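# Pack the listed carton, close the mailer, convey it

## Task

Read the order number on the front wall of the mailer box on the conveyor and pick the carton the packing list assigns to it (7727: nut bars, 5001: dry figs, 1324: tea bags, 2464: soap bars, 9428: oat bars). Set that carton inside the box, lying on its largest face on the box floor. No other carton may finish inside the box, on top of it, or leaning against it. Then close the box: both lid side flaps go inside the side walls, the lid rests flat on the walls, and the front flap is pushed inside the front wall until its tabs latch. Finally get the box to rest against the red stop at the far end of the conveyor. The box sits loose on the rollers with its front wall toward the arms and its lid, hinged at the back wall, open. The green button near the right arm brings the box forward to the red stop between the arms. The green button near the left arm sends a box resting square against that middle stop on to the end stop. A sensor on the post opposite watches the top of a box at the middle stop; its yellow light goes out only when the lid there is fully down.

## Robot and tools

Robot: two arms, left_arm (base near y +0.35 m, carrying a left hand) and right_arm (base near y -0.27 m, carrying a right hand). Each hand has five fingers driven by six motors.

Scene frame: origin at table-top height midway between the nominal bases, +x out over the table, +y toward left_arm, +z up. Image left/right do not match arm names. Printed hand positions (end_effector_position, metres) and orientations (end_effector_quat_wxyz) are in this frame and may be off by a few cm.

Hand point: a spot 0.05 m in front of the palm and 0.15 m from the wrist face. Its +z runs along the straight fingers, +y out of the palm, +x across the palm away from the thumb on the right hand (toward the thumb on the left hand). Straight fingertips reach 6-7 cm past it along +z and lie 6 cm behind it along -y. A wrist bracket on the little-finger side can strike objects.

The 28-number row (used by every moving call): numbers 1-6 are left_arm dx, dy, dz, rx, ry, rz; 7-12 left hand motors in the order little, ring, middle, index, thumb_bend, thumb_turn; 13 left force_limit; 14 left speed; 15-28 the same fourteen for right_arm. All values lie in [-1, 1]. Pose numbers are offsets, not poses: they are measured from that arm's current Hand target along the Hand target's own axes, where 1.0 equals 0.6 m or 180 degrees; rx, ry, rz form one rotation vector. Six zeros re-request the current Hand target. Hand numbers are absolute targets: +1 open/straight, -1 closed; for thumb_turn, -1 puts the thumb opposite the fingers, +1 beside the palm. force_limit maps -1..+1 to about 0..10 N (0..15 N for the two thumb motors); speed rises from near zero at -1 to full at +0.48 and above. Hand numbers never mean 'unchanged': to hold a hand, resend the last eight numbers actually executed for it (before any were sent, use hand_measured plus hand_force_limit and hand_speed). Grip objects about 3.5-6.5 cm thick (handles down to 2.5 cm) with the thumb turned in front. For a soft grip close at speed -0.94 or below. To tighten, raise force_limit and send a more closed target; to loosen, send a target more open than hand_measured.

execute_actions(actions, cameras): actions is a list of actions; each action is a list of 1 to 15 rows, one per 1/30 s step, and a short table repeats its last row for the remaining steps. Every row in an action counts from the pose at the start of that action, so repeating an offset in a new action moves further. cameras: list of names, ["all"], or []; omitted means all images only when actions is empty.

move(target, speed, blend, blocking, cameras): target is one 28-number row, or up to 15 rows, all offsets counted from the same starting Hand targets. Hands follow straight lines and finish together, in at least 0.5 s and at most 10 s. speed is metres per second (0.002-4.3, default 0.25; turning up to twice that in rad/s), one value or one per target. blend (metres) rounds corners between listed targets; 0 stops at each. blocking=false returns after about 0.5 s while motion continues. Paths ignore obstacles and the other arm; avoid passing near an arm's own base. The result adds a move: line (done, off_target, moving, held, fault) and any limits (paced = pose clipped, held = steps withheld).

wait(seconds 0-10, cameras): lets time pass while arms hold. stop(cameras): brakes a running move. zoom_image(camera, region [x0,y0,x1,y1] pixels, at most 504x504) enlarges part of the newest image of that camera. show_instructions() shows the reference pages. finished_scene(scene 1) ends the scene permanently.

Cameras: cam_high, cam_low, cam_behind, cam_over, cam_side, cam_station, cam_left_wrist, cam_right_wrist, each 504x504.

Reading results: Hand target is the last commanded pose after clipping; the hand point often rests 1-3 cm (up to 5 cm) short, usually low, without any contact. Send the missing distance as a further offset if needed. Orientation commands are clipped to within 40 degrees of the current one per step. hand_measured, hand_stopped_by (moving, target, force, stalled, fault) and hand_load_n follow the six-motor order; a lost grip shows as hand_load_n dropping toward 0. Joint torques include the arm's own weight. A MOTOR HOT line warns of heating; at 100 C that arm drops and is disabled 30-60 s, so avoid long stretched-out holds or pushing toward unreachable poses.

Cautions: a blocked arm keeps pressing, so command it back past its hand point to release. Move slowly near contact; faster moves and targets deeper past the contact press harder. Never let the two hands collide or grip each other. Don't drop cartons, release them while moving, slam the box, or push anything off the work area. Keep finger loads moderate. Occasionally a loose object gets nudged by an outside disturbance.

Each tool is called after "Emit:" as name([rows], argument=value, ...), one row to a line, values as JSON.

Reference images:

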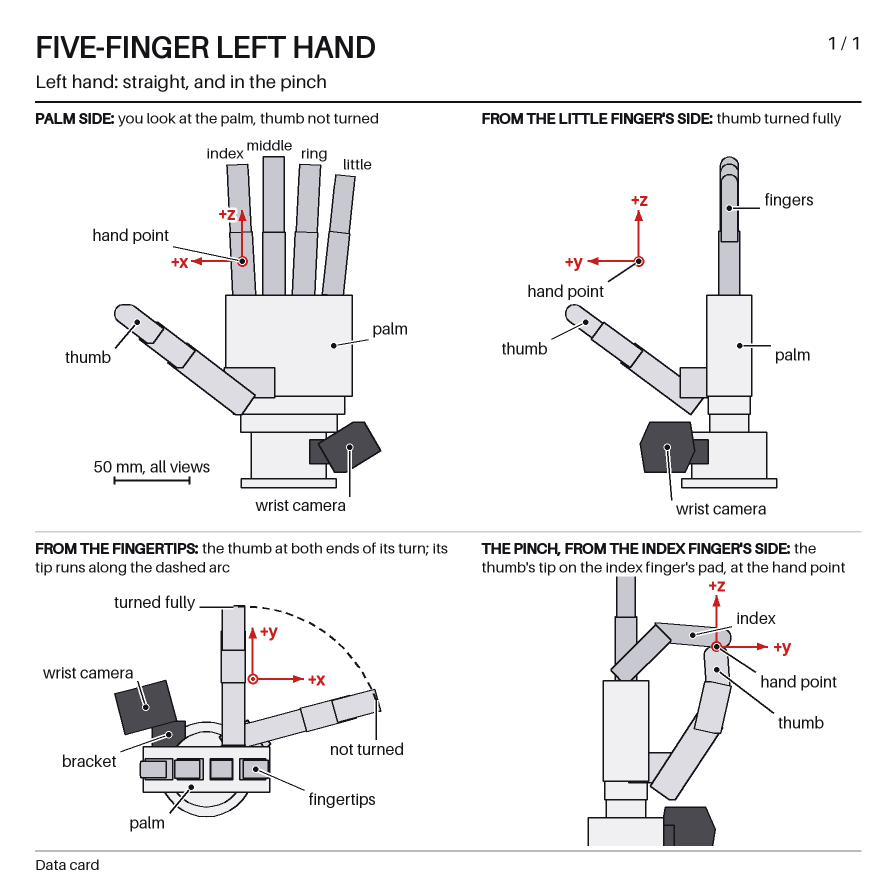

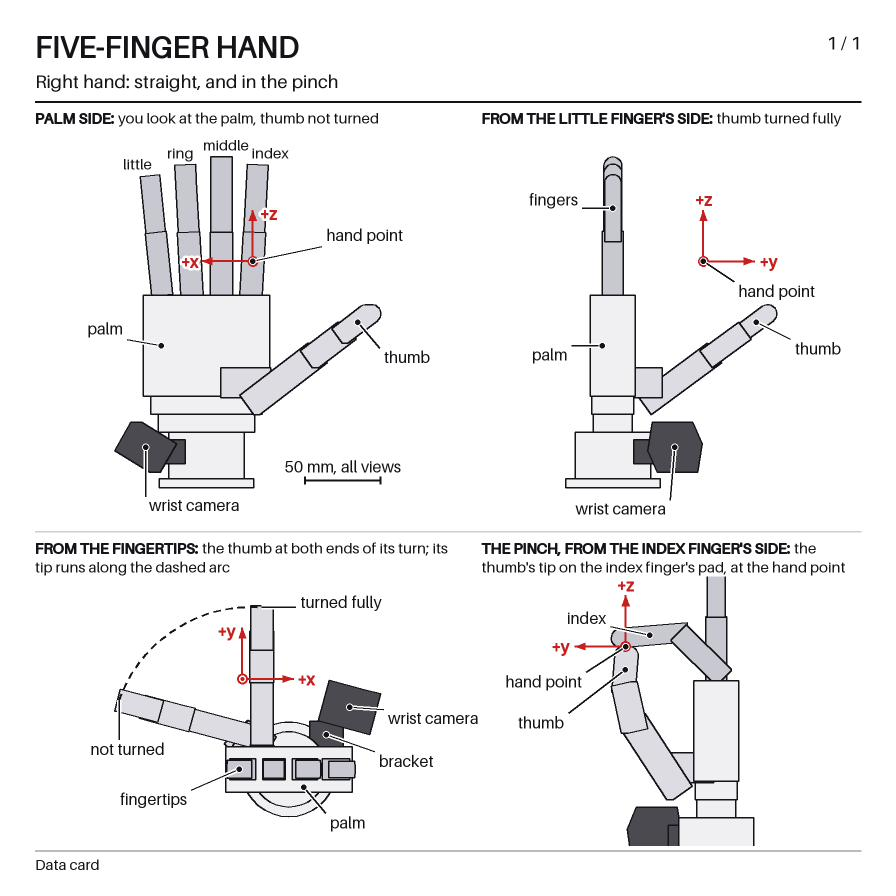

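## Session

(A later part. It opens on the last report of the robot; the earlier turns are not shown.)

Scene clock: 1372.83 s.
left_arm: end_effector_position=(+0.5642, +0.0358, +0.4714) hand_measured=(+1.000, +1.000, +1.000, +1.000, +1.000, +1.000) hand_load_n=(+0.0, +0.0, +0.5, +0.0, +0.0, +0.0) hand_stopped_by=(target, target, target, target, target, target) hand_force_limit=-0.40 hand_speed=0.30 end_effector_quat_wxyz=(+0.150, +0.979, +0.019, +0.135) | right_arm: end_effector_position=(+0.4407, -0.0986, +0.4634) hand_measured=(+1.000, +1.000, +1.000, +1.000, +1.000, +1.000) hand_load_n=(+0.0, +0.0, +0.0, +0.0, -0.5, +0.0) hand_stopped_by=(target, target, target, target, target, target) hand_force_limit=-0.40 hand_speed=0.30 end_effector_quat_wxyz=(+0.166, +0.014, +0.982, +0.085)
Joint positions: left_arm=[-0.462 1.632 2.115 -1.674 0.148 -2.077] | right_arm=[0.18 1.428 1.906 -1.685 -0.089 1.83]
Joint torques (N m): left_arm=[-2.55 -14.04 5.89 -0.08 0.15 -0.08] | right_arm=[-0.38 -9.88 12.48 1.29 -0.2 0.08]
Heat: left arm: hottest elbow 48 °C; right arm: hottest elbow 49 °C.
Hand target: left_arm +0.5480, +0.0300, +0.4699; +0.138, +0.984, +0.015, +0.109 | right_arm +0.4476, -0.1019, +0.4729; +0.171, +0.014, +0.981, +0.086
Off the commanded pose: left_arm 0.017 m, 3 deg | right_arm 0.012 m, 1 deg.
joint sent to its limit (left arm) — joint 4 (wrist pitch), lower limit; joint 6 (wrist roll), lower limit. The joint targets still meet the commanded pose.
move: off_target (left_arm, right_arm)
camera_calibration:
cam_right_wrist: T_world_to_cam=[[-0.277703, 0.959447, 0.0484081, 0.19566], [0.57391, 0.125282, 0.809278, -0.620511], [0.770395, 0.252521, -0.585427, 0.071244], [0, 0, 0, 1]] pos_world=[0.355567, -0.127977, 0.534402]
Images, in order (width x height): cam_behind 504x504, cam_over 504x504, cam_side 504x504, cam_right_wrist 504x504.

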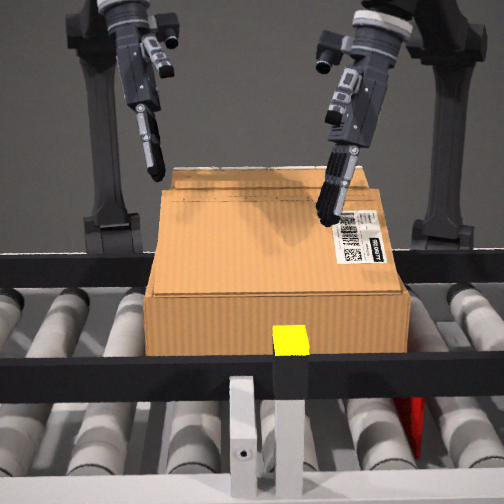

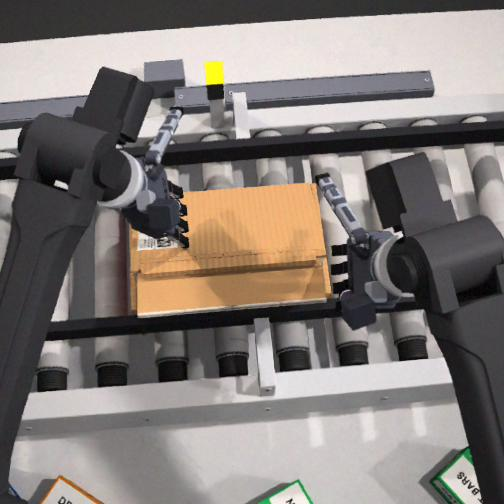

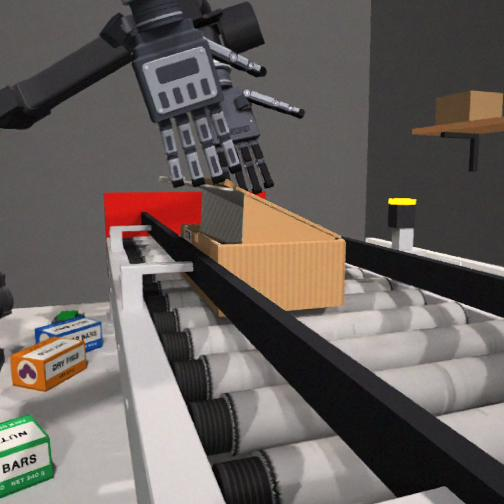

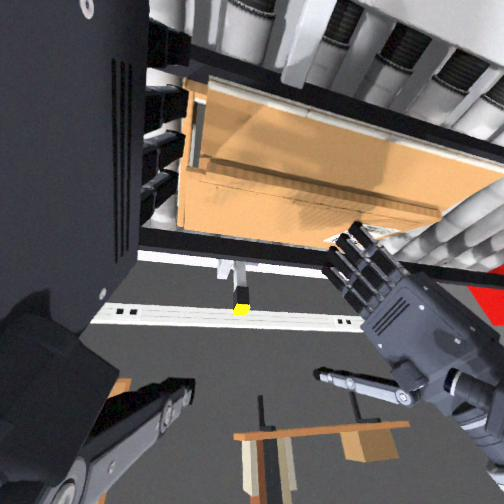

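Emit:
zoom_image(camera="cam_side", region=[100, 140, 360, 340])

Emit:
zoom_image(camera="cam_right_wrist", region=[140, 40, 504, 300])

Scaled by 1.938.

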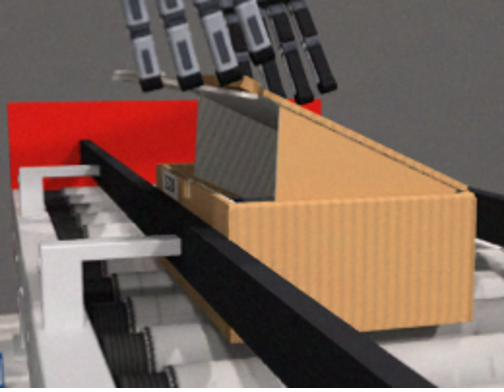

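Scaled by 1.385.

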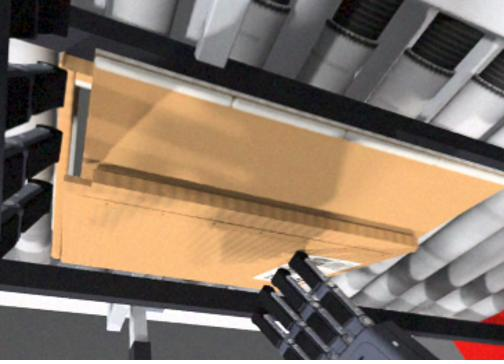

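Emit:
move([
  [0,0,0,0,0,0,1,1,1,1,1,1,-0.4,0.3,0.2273,-0.0957,-0.0943,0.106,-0.0711,-0.256,1,1,1,1,1,1,-0.4,0.3],
  [0,0,0,0,0,0,1,1,1,1,1,1,-0.4,0.3,0.2273,-0.0957,-0.0943,0.212,-0.1422,-0.5121,1,1,1,1,1,1,-0.4,0.3],
], speed=0.4, blend=0.02, cameras=["cam_behind","cam_over","cam_side","cam_right_wrist"])

Scene clock: 1410.83 s.
left_arm: end_effector_position=(+0.5642, +0.0358, +0.4714) hand_measured=(+1.000, +1.000, +1.000, +1.000, +1.000, +1.000) hand_load_n=(+0.0, +0.0, +0.0, +0.0, +0.0, +0.0) hand_stopped_by=(target, target, target, target, target, target) hand_force_limit=-0.40 hand_speed=0.30 end_effector_quat_wxyz=(+0.150, +0.979, +0.019, +0.135) | right_arm: end_effector_position=(+0.2995, -0.1636, +0.4708) hand_measured=(+1.000, +1.000, +1.000, +1.000, +1.000, +1.000) hand_load_n=(+0.0, +0.0, +0.0, +0.0, +0.0, +0.0) hand_stopped_by=(target, target, target, target, target, target) hand_force_limit=-0.40 hand_speed=0.30 end_effector_quat_wxyz=(-0.348, +0.609, -0.620, +0.353)
Joint positions: left_arm=[-0.462 1.632 2.115 -1.674 0.148 -2.077] | right_arm=[0.338 0.872 1.408 -1.105 0.332 0.207]
Joint torques (N m): left_arm=[-2.67 -13.8 5.87 -0.05 0.14 -0.08] | right_arm=[1.03 -3.14 8.7 2.96 0.08 0.06]
Heat: left arm: hottest elbow 45 °C; right arm: hottest elbow 49 °C.
Hand target: left_arm +0.5480, +0.0300, +0.4699; +0.138, +0.984, +0.015, +0.109 | right_arm +0.3000, -0.1598, +0.4699; -0.354, +0.612, -0.612, +0.354
Off the commanded pose: left_arm 0.017 m, 3 deg | right_arm 0.004 m, 1 deg.
joint sent to its limit (left arm) — joint 4 (wrist pitch), lower limit; joint 6 (wrist roll), lower limit. The joint targets still meet the commanded pose.
move: off_target (left_arm)
camera_calibration:
cam_right_wrist: T_world_to_cam=[[-0.473804, -0.290895, -0.831198, 0.486799], [-0.587912, 0.807211, 0.052625, 0.278476], [0.655644, 0.513605, -0.553481, 0.262765], [0, 0, 0, 1]] pos_world=[0.222087, -0.218139, 0.535407]
Images, in order (width x height): cam_behind 504x504, cam_over 504x504, cam_side 504x504, cam_right_wrist 504x504.

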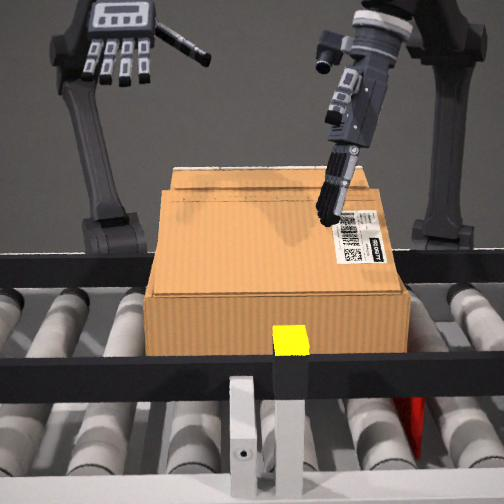

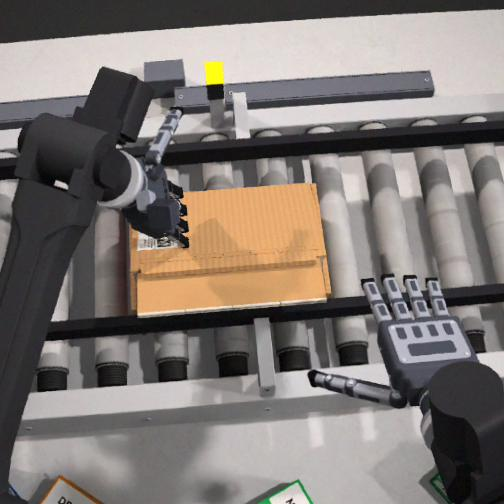

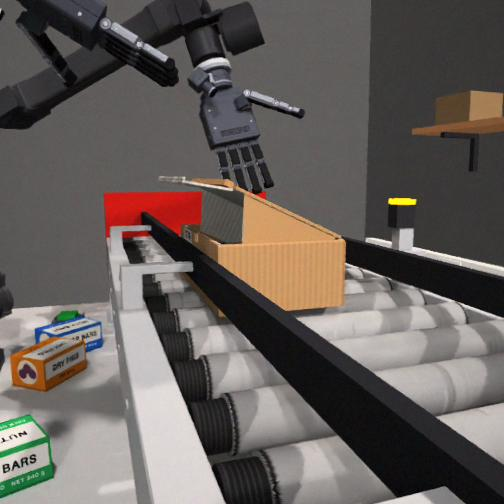

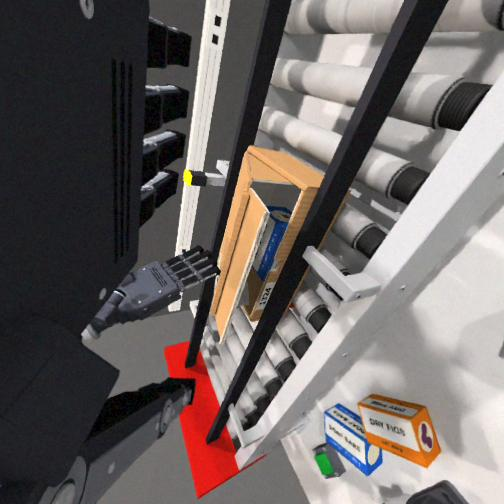

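Emit:
zoom_image(camera="cam_right_wrist", region=[190, 130, 360, 360])

Emit:
zoom_image(camera="cam_side", region=[100, 140, 360, 340])

Scaled by 2.191.

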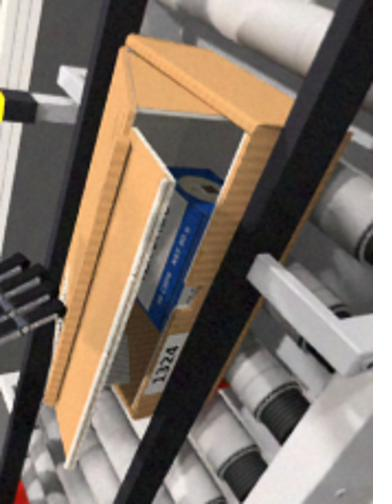

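Scaled by 1.938.

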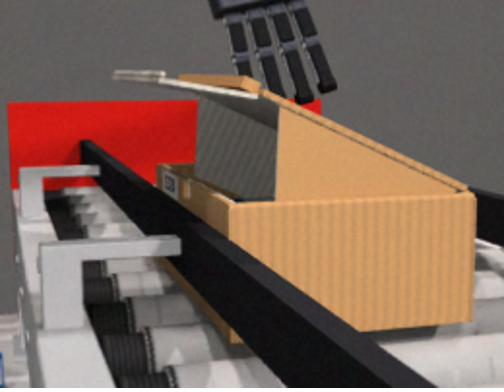

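Emit:
move(target=[0,0,0,0,0,0,1,1,1,1,1,1,-0.4,0.3,-0.285,0.0849,0.0663,0,0,0,1,1,1,1,1,1,-0.4,0.3], speed=0.25, cameras=["cam_behind","cam_over","cam_side","cam_right_wrist"])

Emit:
zoom_image(camera="cam_side", region=[100, 120, 360, 320])

Scene clock: 1432.80 s.
left_arm: end_effector_position=(+0.5642, +0.0358, +0.4714) hand_measured=(+1.000, +1.000, +1.000, +1.000, +1.000, +1.000) hand_load_n=(+0.0, +0.0, +0.0, +0.0, +0.0, +0.0) hand_stopped_by=(target, target, target, target, target, target) hand_force_limit=-0.40 hand_speed=0.30 end_effector_quat_wxyz=(+0.150, +0.979, +0.019, +0.135) | right_arm: end_effector_position=(+0.3068, +0.0084, +0.3973) hand_measured=(+1.000, +1.000, +1.000, +1.000, +1.000, +1.000) hand_load_n=(+0.0, +0.0, +0.0, +0.0, +0.0, +0.0) hand_stopped_by=(target, target, target, target, target, target) hand_force_limit=-0.40 hand_speed=0.30 end_effector_quat_wxyz=(-0.340, +0.622, -0.609, +0.355)
Joint positions: left_arm=[-0.462 1.632 2.115 -1.674 0.148 -2.077] | right_arm=[0.834 1.098 1.364 -1.022 0.72 0.524]
Joint torques (N m): left_arm=[-2.67 -13.86 5.93 -0.12 0.13 -0.07] | right_arm=[0.5 -7.53 10.93 2.86 0.61 0.23]
Heat: left arm: hottest elbow 44 °C; right arm: hottest elbow 49 °C.
Hand target: left_arm +0.5480, +0.0300, +0.4699; +0.138, +0.984, +0.015, +0.109 | right_arm +0.3092, +0.0112, +0.4060; -0.354, +0.612, -0.612, +0.354
Off the commanded pose: left_arm 0.017 m, 3 deg | right_arm 0.009 m, 2 deg.
joint sent to its limit (left arm) — joint 4 (wrist pitch), lower limit; joint 6 (wrist roll), lower limit. The joint targets still meet the commanded pose.
move: off_target (left_arm)
camera_calibration:
cam_right_wrist: T_world_to_cam=[[-0.474103, -0.326361, -0.81775, 0.474227], [-0.606007, 0.794725, 0.0341703, 0.160785], [0.638735, 0.511763, -0.574558, 0.142533], [0, 0, 0, 1]] pos_world=[0.231228, -0.0459535, 0.464198]
Images, in order (width x height): cam_behind 504x504, cam_over 504x504, cam_side 504x504, cam_right_wrist 504x504.

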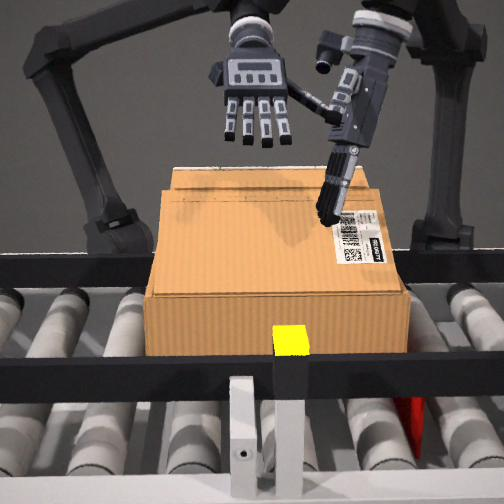

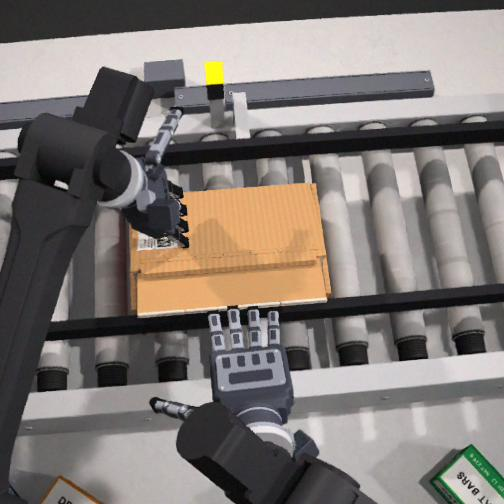

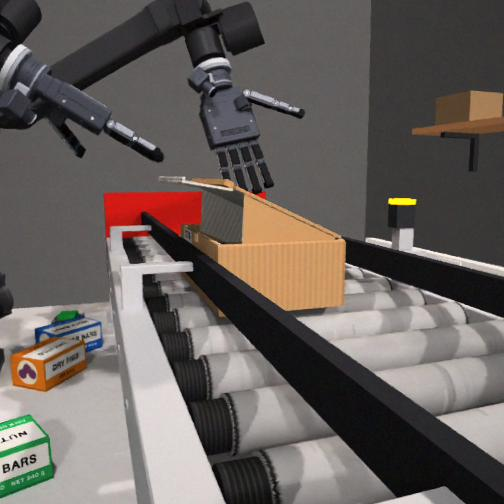

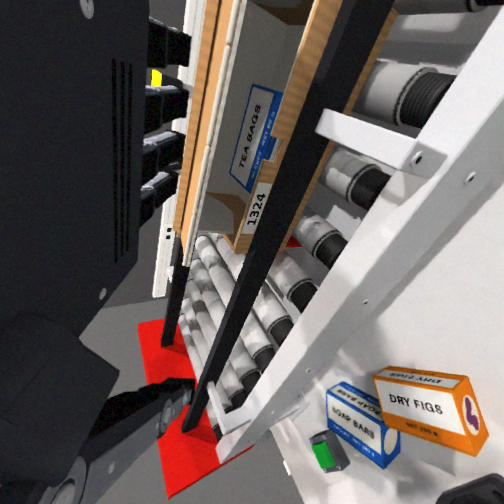

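Scaled by 1.938.

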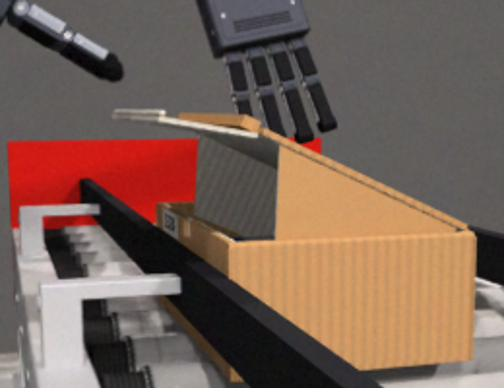

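Emit:
move([
  [0,0,0,0,0,0,1,1,1,1,1,1,-0.4,0.3,0,0.0045,0.0622,0,0,0,1,1,1,1,1,1,-0.4,0.3],
  [0,0,0,0,0,0,1,1,1,1,1,1,-0.4,0.3,0,0.0622,0.0955,0,0,0,1,1,1,1,1,1,-0.4,0.3],
], speed=0.06, cameras=["cam_behind","cam_side","cam_right_wrist"])

Emit:
zoom_image(camera="cam_side", region=[100, 120, 360, 320])

Scene clock: 1450.30 s.
left_arm: end_effector_position=(+0.5624, +0.0351, +0.4680) hand_measured=(+1.000, +1.000, +1.000, +1.000, +1.000, +1.000) hand_load_n=(+0.0, +0.0, +0.0, +0.0, +0.0, +0.0) hand_stopped_by=(target, target, target, target, target, target) hand_force_limit=-0.40 hand_speed=0.30 end_effector_quat_wxyz=(+0.148, +0.980, +0.018, +0.130) | right_arm: end_effector_position=(+0.3374, +0.0138, +0.3480) hand_measured=(+1.000, +1.000, +1.000, +1.000, +1.000, +1.000) hand_load_n=(+0.0, +0.0, +0.0, +0.0, +0.0, +0.0) hand_stopped_by=(target, target, target, target, target, target) hand_force_limit=-0.40 hand_speed=0.30 end_effector_quat_wxyz=(-0.353, +0.613, -0.613, +0.352)
Joint positions: left_arm=[-0.464 1.631 2.108 -1.677 0.148 -2.077] | right_arm=[0.777 1.115 1.227 -0.812 0.675 0.485]
Joint torques (N m): left_arm=[-2.49 -13.74 6.38 0.09 0.15 -0.08] | right_arm=[-0.67 -8.35 9.74 2.92 0.35 0.04]
Heat: left arm: hottest elbow 44 °C; right arm: hottest elbow 49 °C.
Hand target: left_arm +0.5480, +0.0300, +0.4700; +0.138, +0.984, +0.015, +0.109 | right_arm +0.3402, +0.0112, +0.3447; -0.353, +0.612, -0.612, +0.354
Off the commanded pose: left_arm 0.015 m, 3 deg | right_arm 0.005 m, 0 deg.
joint sent to its limit (left arm) — joint 4 (wrist pitch), lower limit; joint 6 (wrist roll), lower limit. The joint targets still meet the commanded pose.
move: off_target (left_arm)
camera_calibration:
cam_right_wrist: T_world_to_cam=[[-0.462288, -0.300083, -0.83441, 0.451557], [-0.602978, 0.796332, 0.0476792, 0.170906], [0.65016, 0.525172, -0.549078, 0.0790199], [0, 0, 0, 1]] pos_world=[0.260427, -0.0420928, 0.412023]
Images, in order (width x height): cam_behind 504x504, cam_side 504x504, cam_right_wrist 504x504.

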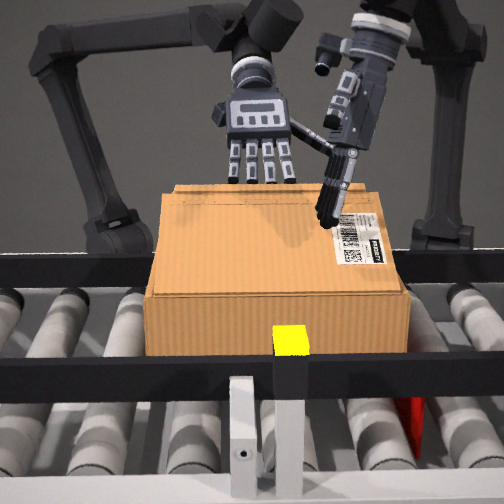

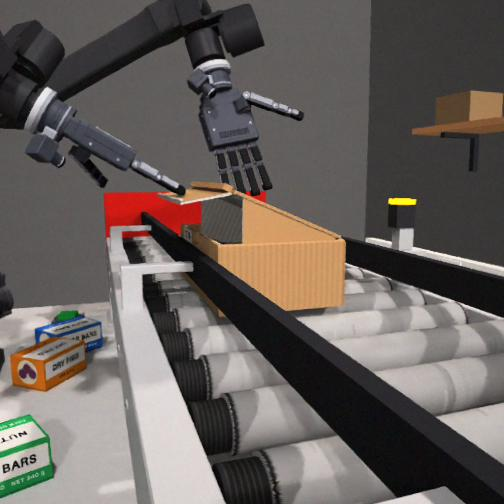

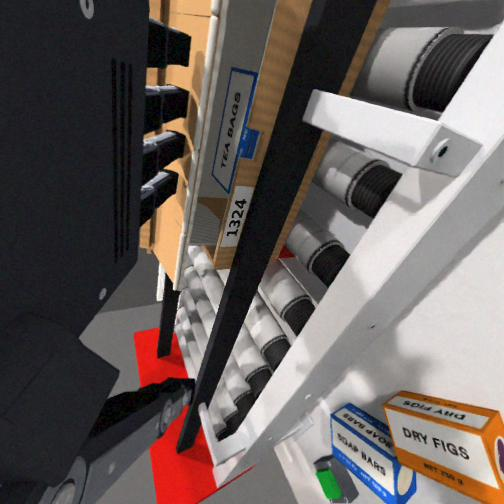

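Scaled by 1.938.

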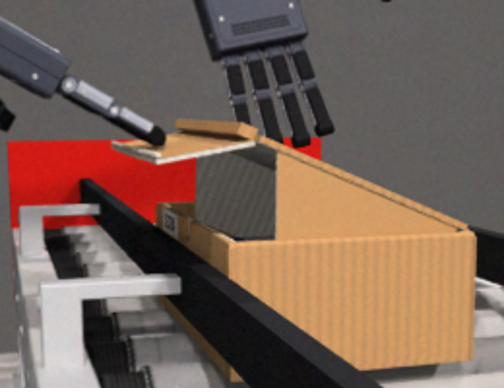

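Emit:
move([
  [0,0,0,0,0,0,1,1,1,1,1,1,-0.4,0.3,0,0.0318,0.0183,0,0,0,1,1,1,1,1,1,-0.4,0.3],
  [0,0,0,0,0,0,1,1,1,1,1,1,-0.4,0.3,0,0.0374,0.0485,0,0,0,1,1,1,1,1,1,-0.4,0.3],
], speed=0.06, blend=0.005, cameras=["cam_behind","cam_side","cam_right_wrist"])

Emit:
zoom_image(camera="cam_side", region=[100, 120, 360, 320])

Scene clock: 1457.83 s.
left_arm: end_effector_position=(+0.5599, +0.0332, +0.4673) hand_measured=(+1.000, +1.000, +1.000, +1.000, +1.000, +1.000) hand_load_n=(+0.0, +0.0, +0.0, +0.0, -0.5, +0.0) hand_stopped_by=(target, target, target, target, target, target) hand_force_limit=-0.40 hand_speed=0.30 end_effector_quat_wxyz=(+0.148, +0.981, +0.016, +0.127) | right_arm: end_effector_position=(+0.3469, +0.0127, +0.3223) hand_measured=(+1.000, +1.000, +1.000, +1.000, +1.000, +1.000) hand_load_n=(+0.0, +0.0, -0.5, +0.0, +0.0, -0.5) hand_stopped_by=(target, target, target, target, target, target) hand_force_limit=-0.40 hand_speed=0.30 end_effector_quat_wxyz=(-0.361, +0.610, -0.612, +0.351)
Joint positions: left_arm=[-0.469 1.631 2.108 -1.683 0.15 -2.077] | right_arm=[0.753 1.114 1.15 -0.706 0.653 0.464]
Joint torques (N m): left_arm=[-2.26 -13.86 6.3 0.23 0.09 -0.09] | right_arm=[-0.5 -6.83 9.74 3.08 0.32 0.07]
Heat: left arm: hottest elbow 44 °C; right arm: hottest elbow 49 °C.
Hand target: left_arm +0.5480, +0.0301, +0.4700; +0.138, +0.984, +0.015, +0.109 | right_arm +0.3543, +0.0111, +0.3110; -0.354, +0.612, -0.613, +0.354
Off the commanded pose: left_arm 0.013 m, 2 deg | right_arm 0.014 m, 1 deg.
joint sent to its limit (left arm) — joint 4 (wrist pitch), lower limit; joint 6 (wrist roll), lower limit. The joint targets still meet the commanded pose.
move: off_target (left_arm, right_arm)
camera_calibration:
cam_right_wrist: T_world_to_cam=[[-0.452192, -0.29202, -0.842762, 0.433313], [-0.607155, 0.792944, 0.0510169, 0.179257], [0.653365, 0.534756, -0.535864, 0.0538367], [0, 0, 0, 1]] pos_world=[0.269602, -0.0443944, 0.384883]
Images, in order (width x height): cam_behind 504x504, cam_side 504x504, cam_right_wrist 504x504.

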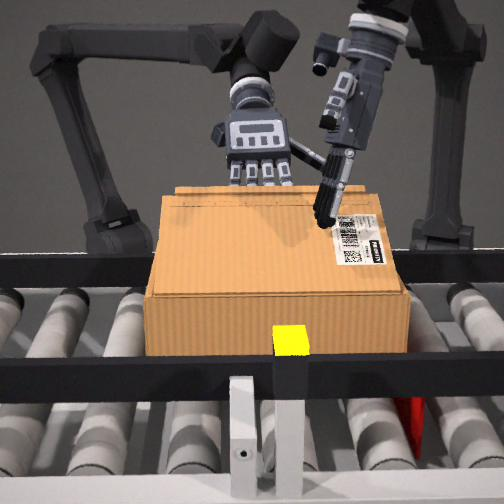

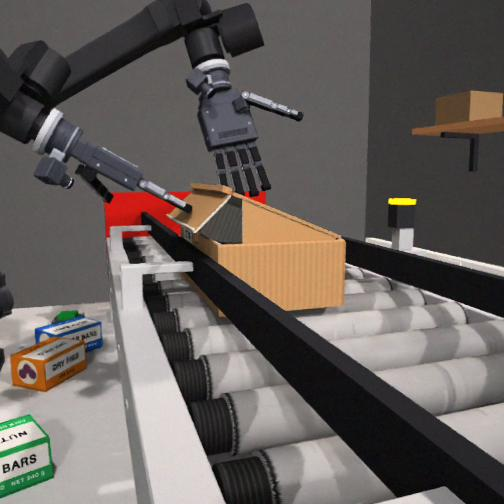

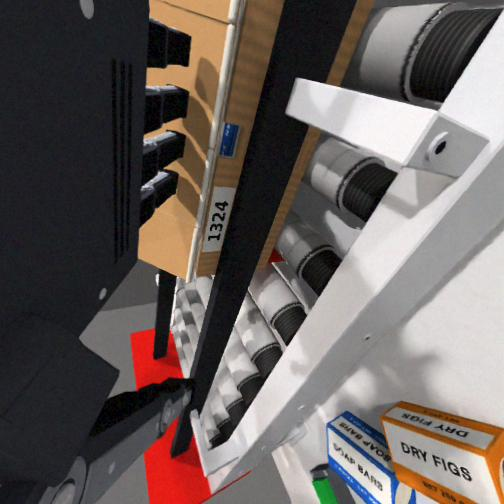

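Scaled by 1.938.

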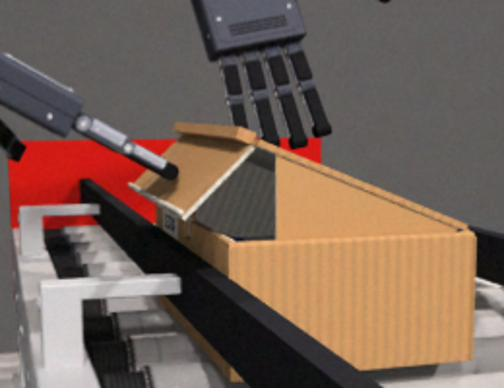

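Emit:
move([
  [0.0268,0.0137,-0.0432,0,0,0,1,1,1,1,1,1,-0.4,0.3,0,0.0058,0.0165,0,0,0,1,1,1,1,1,1,-0.4,0.3],
  [0.0268,0.0137,-0.0432,0,0,0,1,1,1,1,1,1,-0.4,0.3,0,0.0044,0.0391,0,0,0,1,1,1,1,1,1,-0.4,0.3],
], speed=0.06, blend=0.005, cameras=["cam_behind","cam_side","cam_right_wrist"])

Emit:
zoom_image(camera="cam_side", region=[100, 120, 360, 320])

Scene clock: 1468.97 s.
left_arm: end_effector_position=(+0.5591, +0.0316, +0.4701) hand_measured=(+1.000, +1.000, +1.000, +1.000, +1.000, +1.000) hand_load_n=(+0.0, +0.0, +0.0, +0.0, +0.0, +0.0) hand_stopped_by=(target, target, target, target, target, target) hand_force_limit=-0.40 hand_speed=0.30 end_effector_quat_wxyz=(+0.154, +0.980, +0.015, +0.127) | right_arm: end_effector_position=(+0.3658, +0.0128, +0.3119) hand_measured=(+1.000, +1.000, +1.000, +1.000, +1.000, +1.000) hand_load_n=(+0.0, +0.0, +0.0, +0.0, +0.0, +0.0) hand_stopped_by=(target, target, target, target, target, target) hand_force_limit=-0.40 hand_speed=0.30 end_effector_quat_wxyz=(-0.364, +0.608, -0.612, +0.352)
Joint positions: left_arm=[-0.469 1.631 2.113 -1.683 0.16 -2.077] | right_arm=[0.718 1.144 1.138 -0.639 0.628 0.436]
Joint torques (N m): left_arm=[-1.14 -12.92 11.64 0.23 0.1 -0.09] | right_arm=[-0.38 -6.83 9.92 2.92 0.22 0.11]
Heat: left arm: hottest elbow 43 °C; right arm: hottest elbow 48 °C.
Hand target: left_arm +0.5580, +0.0301, +0.5000; +0.139, +0.984, +0.015, +0.109 | right_arm +0.3732, +0.0112, +0.2969; -0.353, +0.612, -0.612, +0.354
Off the commanded pose: left_arm 0.030 m, 3 deg | right_arm 0.017 m, 1 deg.
joint sent to its limit (left arm) — joint 4 (wrist pitch), lower limit; joint 6 (wrist roll), lower limit. The joint targets are off in orientation, not in position.
move: off_target (left_arm, right_arm)
camera_calibration:
cam_right_wrist: T_world_to_cam=[[-0.44627, -0.287388, -0.847497, 0.432317], [-0.606384, 0.793586, 0.0501991, 0.191125], [0.658135, 0.536311, -0.528421, 0.0316454], [0, 0, 0, 1]] pos_world=[0.287998, -0.0444031, 0.373515]
Images, in order (width x height): cam_behind 504x504, cam_side 504x504, cam_right_wrist 504x504.

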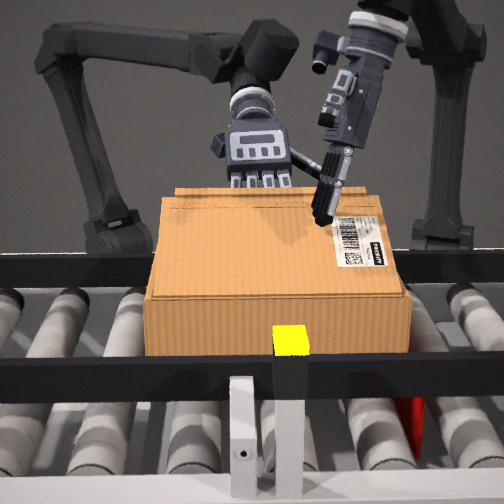

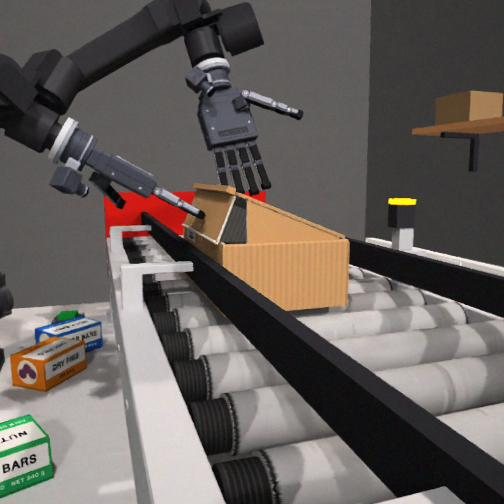

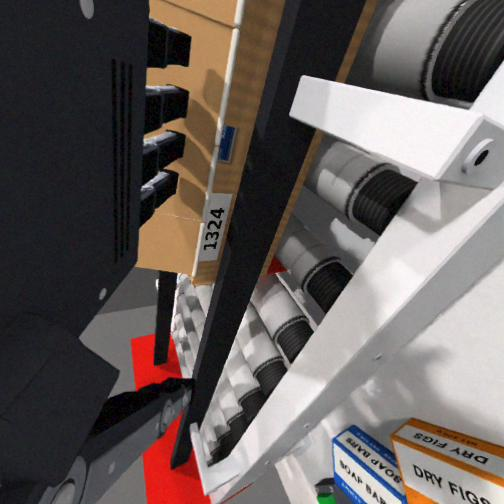

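Scaled by 1.938.

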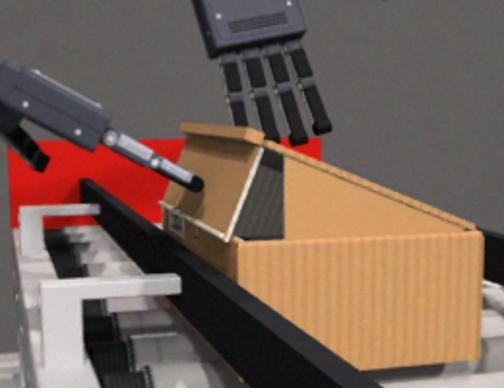

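Emit:
move([
  [0.0219,0.0137,-0.0443,0,0,0,1,1,1,1,1,1,-0.4,0.3,0,0,0,0,0,0,1,1,1,1,1,1,-0.4,0.3],
  [0.0219,0.0137,-0.0443,0,0,0,1,1,1,1,1,1,-0.4,0.3,0,-0.059,-0.0245,0,0,0,1,1,1,1,1,1,-0.4,0.3],
], speed=0.08, blend=0.005, cameras=["cam_behind","cam_side"])

Emit:
zoom_image(camera="cam_side", region=[100, 120, 360, 320])

Scene clock: 1480.50 s.
left_arm: end_effector_position=(+0.5598, +0.0291, +0.5117) hand_measured=(+1.000, +1.000, +1.000, +1.000, +1.000, +1.000) hand_load_n=(+0.0, +0.0, +0.0, +0.0, +0.0, +0.0) hand_stopped_by=(target, target, target, target, target, target) hand_force_limit=-0.40 hand_speed=0.30 end_effector_quat_wxyz=(+0.176, +0.971, +0.011, +0.161) | right_arm: end_effector_position=(+0.3655, +0.0090, +0.3142) hand_measured=(+1.000, +1.000, +1.000, +1.000, +1.000, +1.000) hand_load_n=(+0.0, +0.0, -0.5, +0.0, +0.0, +0.0) hand_stopped_by=(target, target, target, target, target, target) hand_force_limit=-0.40 hand_speed=0.30 end_effector_quat_wxyz=(-0.347, +0.619, -0.611, +0.350)
Joint positions: left_arm=[-0.469 1.631 2.197 -1.683 0.17 -2.077] | right_arm=[0.71 1.157 1.174 -0.699 0.618 0.428]
Joint torques (N m): left_arm=[-0.62 -11.4 11.28 0.29 0.1 -0.08] | right_arm=[-0.79 -7.3 15.17 1.78 0.29 0.07]
Heat: left arm: hottest elbow 44 °C; right arm: hottest elbow 48 °C.
Hand target: left_arm +0.5651, +0.0301, +0.5301; +0.139, +0.984, +0.015, +0.109 | right_arm +0.3783, +0.0110, +0.3348; -0.353, +0.612, -0.613, +0.354
Off the commanded pose: left_arm 0.019 m, 8 deg | right_arm 0.024 m, 1 deg.
joint sent to its limit (left arm) — joint 4 (wrist pitch), lower limit; joint 6 (wrist roll), lower limit. The joint targets are off in orientation, not in position.
move: off_target (left_arm, right_arm)
Images, in order (width x height): cam_behind 504x504, cam_side 504x504.

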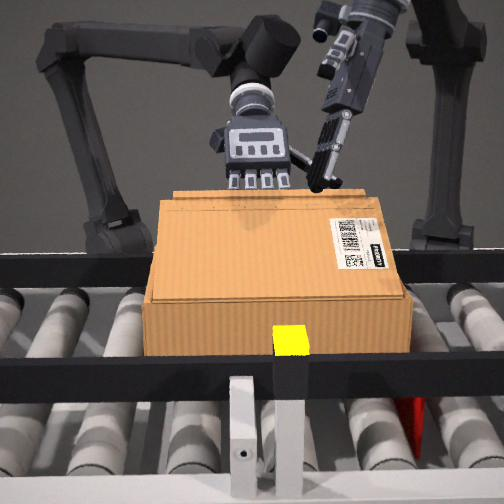

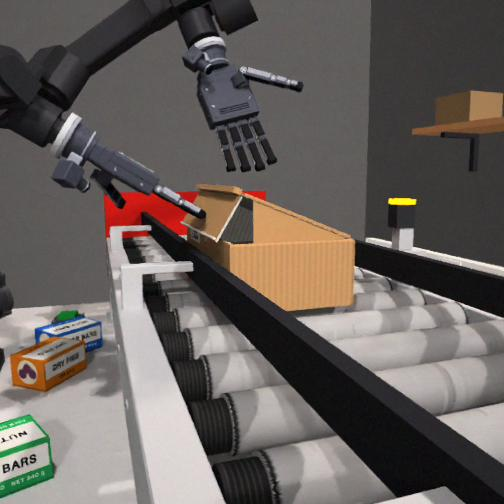

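Scaled by 1.938.

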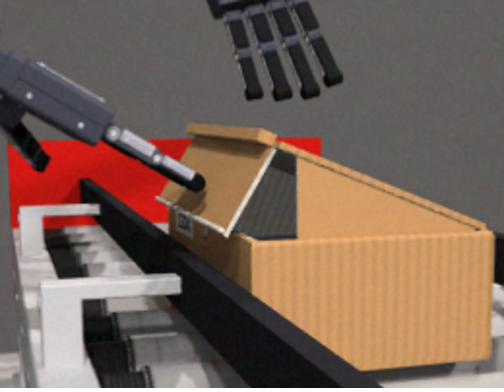

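Emit:
move([
  [0,0,0,0,0,0,1,1,1,1,1,1,-0.4,0.3,0,0.0647,-0.0955,0,0,0,1,1,1,1,1,1,-0.4,0.3],
  [0,0,0,0,0,0,1,1,1,1,1,1,-0.4,0.3,0,0.01,-0.0173,0,0,0,1,1,1,1,1,1,-0.4,0.3],
], speed=0.1, cameras=["cam_behind","cam_side"])

Emit:
zoom_image(camera="cam_side", region=[100, 120, 360, 320])

Scene clock: 1491.67 s.
left_arm: end_effector_position=(+0.5598, +0.0291, +0.5117) hand_measured=(+1.000, +1.000, +1.000, +1.000, +1.000, +1.000) hand_load_n=(+0.0, +0.0, +0.0, +0.0, -0.5, +0.0) hand_stopped_by=(target, target, target, target, target, target) hand_force_limit=-0.40 hand_speed=0.30 end_effector_quat_wxyz=(+0.176, +0.971, +0.011, +0.161) | right_arm: end_effector_position=(+0.3515, +0.0039, +0.3074) hand_measured=(+1.000, +1.000, +1.000, +1.000, +1.000, +1.000) hand_load_n=(+0.0, +0.0, +0.0, +0.0, +0.0, +0.0) hand_stopped_by=(target, target, target, target, target, target) hand_force_limit=-0.40 hand_speed=0.30 end_effector_quat_wxyz=(-0.331, +0.626, -0.613, +0.351)
Joint positions: left_arm=[-0.469 1.631 2.197 -1.683 0.17 -2.077] | right_arm=[0.728 1.141 1.159 -0.745 0.637 0.446]
Joint torques (N m): left_arm=[-0.56 -11.52 11.21 0.34 0.1 -0.08] | right_arm=[-0.62 -8 15.19 2.74 0.36 0.08]
Heat: left arm: hottest elbow 45 °C; right arm: hottest elbow 51 °C.
Hand target: left_arm +0.5651, +0.0301, +0.5301; +0.139, +0.984, +0.015, +0.109 | right_arm +0.3662, +0.0111, +0.3348; -0.353, +0.612, -0.612, +0.354
Off the commanded pose: left_arm 0.019 m, 8 deg | right_arm 0.032 m, 3 deg.
joint sent to its limit (left arm) — joint 4 (wrist pitch), lower limit; joint 6 (wrist roll), lower limit. The joint targets are off in orientation, not in position.
move: off_target (left_arm, right_arm)
Images, in order (width x height): cam_behind 504x504, cam_side 504x504.

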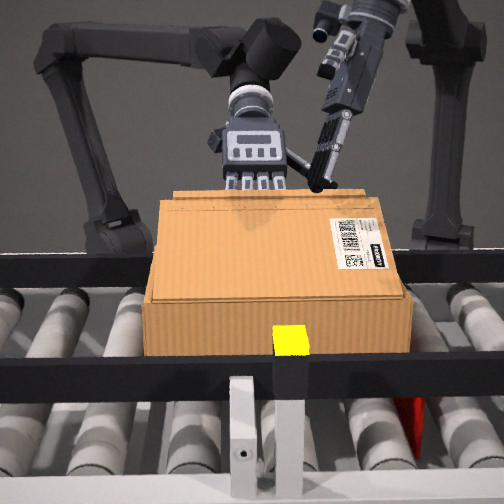

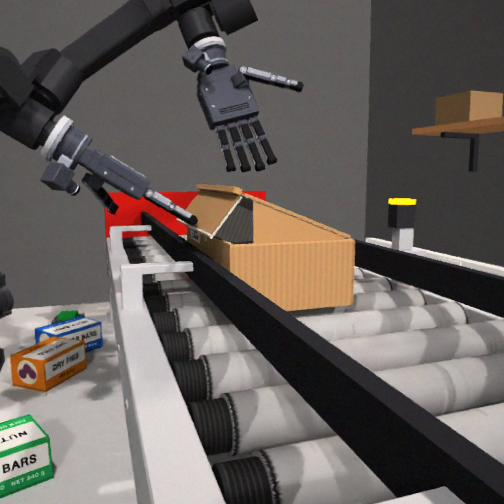

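Scaled by 1.938.

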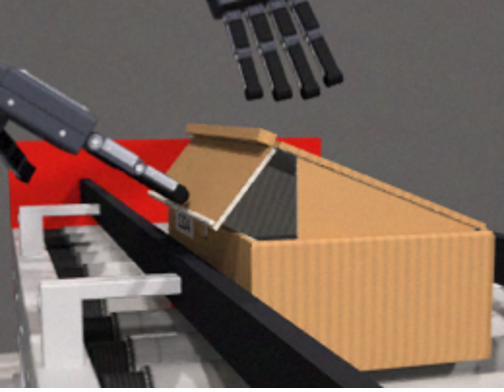

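Emit:
move(target=[0,0,0,0,0,0,1,1,1,1,1,1,-0.4,0.3,0,0.05,-0.087,0,0,0,1,1,1,1,1,1,-0.4,0.3], speed=0.1, cameras=["cam_side","cam_over"])

Emit:
zoom_image(camera="cam_side", region=[100, 120, 360, 320])

Scene clock: 1497.27 s.
left_arm: end_effector_position=(+0.5598, +0.0291, +0.5117) hand_measured=(+1.000, +1.000, +1.000, +1.000, +1.000, +1.000) hand_load_n=(+0.0, +0.0, +0.0, +0.0, +0.0, +0.0) hand_stopped_by=(target, target, target, target, target, target) hand_force_limit=-0.40 hand_speed=0.30 end_effector_quat_wxyz=(+0.176, +0.971, +0.011, +0.161) | right_arm: end_effector_position=(+0.3088, +0.0110, +0.3406) hand_measured=(+1.000, +1.000, +1.000, +1.000, +1.000, +1.000) hand_load_n=(+0.0, +0.0, +0.0, +0.0, +0.0, -0.5) hand_stopped_by=(target, target, target, target, target, target) hand_force_limit=-0.40 hand_speed=0.30 end_effector_quat_wxyz=(-0.360, +0.609, -0.611, +0.355)
Joint positions: left_arm=[-0.469 1.631 2.197 -1.683 0.17 -2.077] | right_arm=[0.837 1.051 1.159 -0.82 0.726 0.53]
Joint torques (N m): left_arm=[-0.38 -11.46 11.3 0.29 0.1 -0.07] | right_arm=[0.79 -6.71 10.4 1.65 0.6 0.21]
Heat: left arm: hottest elbow 46 °C; right arm: hottest elbow 50 °C.
Hand target: left_arm +0.5651, +0.0301, +0.5301; +0.139, +0.984, +0.015, +0.109 | right_arm +0.3060, +0.0112, +0.3349; -0.353, +0.612, -0.612, +0.354
Off the commanded pose: left_arm 0.019 m, 8 deg | right_arm 0.006 m, 1 deg.
joint sent to its limit (left arm) — joint 4 (wrist pitch), lower limit; joint 6 (wrist roll), lower limit. The joint targets are off in orientation, not in position.
move: off_target (left_arm)
Images, in order (width x height): cam_over 504x504, cam_side 504x504.

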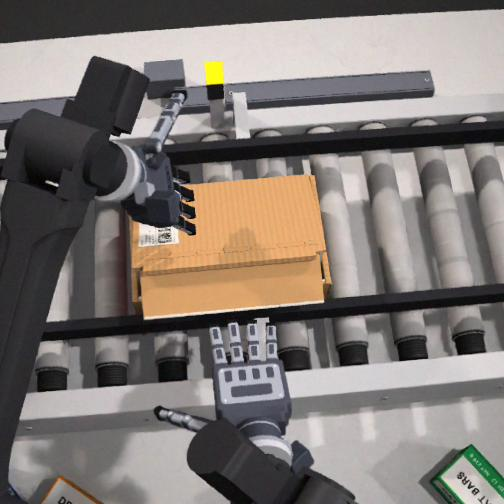

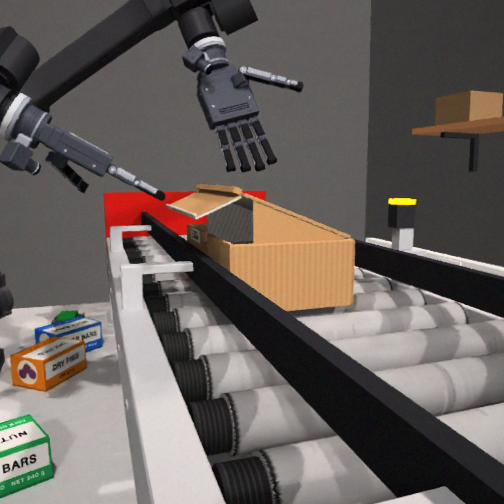

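Scaled by 1.938.

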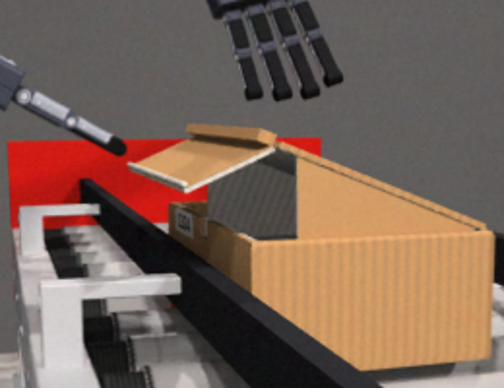

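Emit:
move([
  [0,0,0,0,0,0,1,1,1,1,1,1,-0.4,0.3,0,0.0912,0.0353,0,0,0,1,1,1,1,1,1,-0.4,0.3],
  [0,0,0,0,0,0,1,1,1,1,1,1,-0.4,0.3,0,0.047,0.1118,0,0,0,1,1,1,1,1,1,-0.4,0.3],
], speed=0.1, cameras=["cam_side","cam_behind"])

Emit:
zoom_image(camera="cam_side", region=[100, 120, 360, 320])

Scene clock: 1513.00 s.
left_arm: end_effector_position=(+0.5598, +0.0291, +0.5117) hand_measured=(+1.000, +1.000, +1.000, +1.000, +1.000, +1.000) hand_load_n=(+0.0, +0.0, +0.0, +0.0, +0.0, +0.0) hand_stopped_by=(target, target, target, target, target, target) hand_force_limit=-0.40 hand_speed=0.30 end_effector_quat_wxyz=(+0.176, +0.971, +0.011, +0.161) | right_arm: end_effector_position=(+0.3366, +0.0023, +0.2551) hand_measured=(+1.000, +1.000, +1.000, +1.000, +1.000, +1.000) hand_load_n=(+0.0, +0.0, -1.0, +0.0, +0.0, +0.0) hand_stopped_by=(target, target, target, target, target, target) hand_force_limit=-0.40 hand_speed=0.30 end_effector_quat_wxyz=(-0.333, +0.623, -0.613, +0.353)
Joint positions: left_arm=[-0.469 1.631 2.197 -1.683 0.17 -2.077] | right_arm=[0.757 1.114 1.002 -0.621 0.663 0.47]
Joint torques (N m): left_arm=[-0.62 -11.28 11.3 0.38 0.11 -0.1] | right_arm=[-0.79 -7.06 14.15 2.95 0.24 0.06]
Heat: left arm: hottest elbow 46 °C; right arm: hottest elbow 49 °C.
Hand target: left_arm +0.5651, +0.0301, +0.5301; +0.139, +0.984, +0.015, +0.109 | right_arm +0.3501, +0.0111, +0.2770; -0.353, +0.612, -0.613, +0.354
Off the commanded pose: left_arm 0.019 m, 8 deg | right_arm 0.027 m, 3 deg.
joint sent to its limit (left arm) — joint 4 (wrist pitch), lower limit; joint 6 (wrist roll), lower limit. The joint targets are off in orientation, not in position.
move: off_target (left_arm, right_arm)
Images, in order (width x height): cam_behind 504x504, cam_side 504x504.

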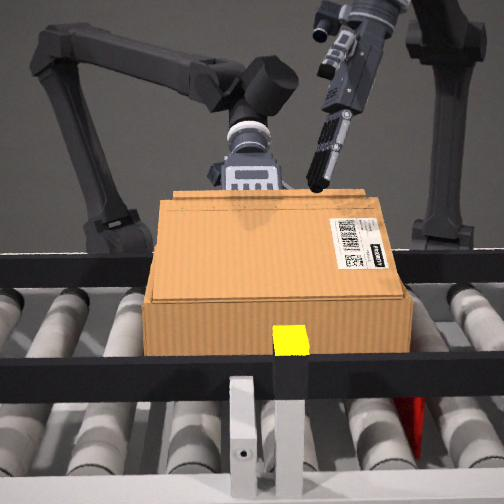

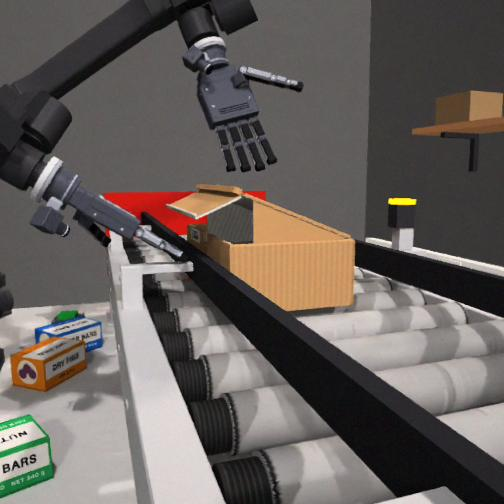

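Scaled by 1.938.

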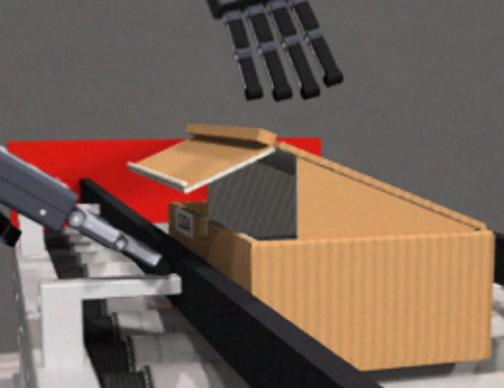

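Emit:
move([
  [0,0,0,0,0,0,1,1,1,1,1,1,-0.4,0.3,0,0.025,-0.0433,0,0,0,1,1,1,1,1,1,-0.4,0.3],
  [0,0,0,0,0,0,1,1,1,1,1,1,-0.4,0.3,0,-0.0411,-0.0622,0,0,0,1,1,1,1,1,1,-0.4,0.3],
], speed=0.1)

Scene clock: 1519.10 s.
left_arm: end_effector_position=(+0.5598, +0.0291, +0.5117) hand_measured=(+1.000, +1.000, +1.000, +1.000, +1.000, +1.000) hand_load_n=(+0.0, +0.0, +0.0, +0.0, +0.0, +0.0) hand_stopped_by=(target, target, target, target, target, target) hand_force_limit=-0.40 hand_speed=0.30 end_effector_quat_wxyz=(+0.176, +0.971, +0.011, +0.161) | right_arm: end_effector_position=(+0.3212, +0.0082, +0.3002) hand_measured=(+1.000, +1.000, +1.000, +1.000, +1.000, +1.000) hand_load_n=(+0.0, -0.5, +0.0, +0.0, +0.0, +0.0) hand_stopped_by=(target, target, target, target, target, target) hand_force_limit=-0.40 hand_speed=0.30 end_effector_quat_wxyz=(-0.349, +0.617, -0.611, +0.353)
Joint positions: left_arm=[-0.469 1.631 2.197 -1.683 0.17 -2.077] | right_arm=[0.8 1.074 1.079 -0.726 0.692 0.501]
Joint torques (N m): left_arm=[-0.73 -11.22 11.26 0.32 0.11 -0.08] | right_arm=[-0.56 -5.89 14.35 1.8 0.31 0.04]
Heat: left arm: hottest elbow 47 °C; right arm: hottest elbow 49 °C.
Hand target: left_arm +0.5651, +0.0301, +0.5301; +0.139, +0.984, +0.015, +0.109 | right_arm +0.3300, +0.0111, +0.3171; -0.353, +0.612, -0.612, +0.354
Off the commanded pose: left_arm 0.019 m, 8 deg | right_arm 0.019 m, 1 deg.
joint sent to its limit (left arm) — joint 4 (wrist pitch), lower limit; joint 6 (wrist roll), lower limit. The joint targets are off in orientation, not in position.
move: off_target (left_arm, right_arm)


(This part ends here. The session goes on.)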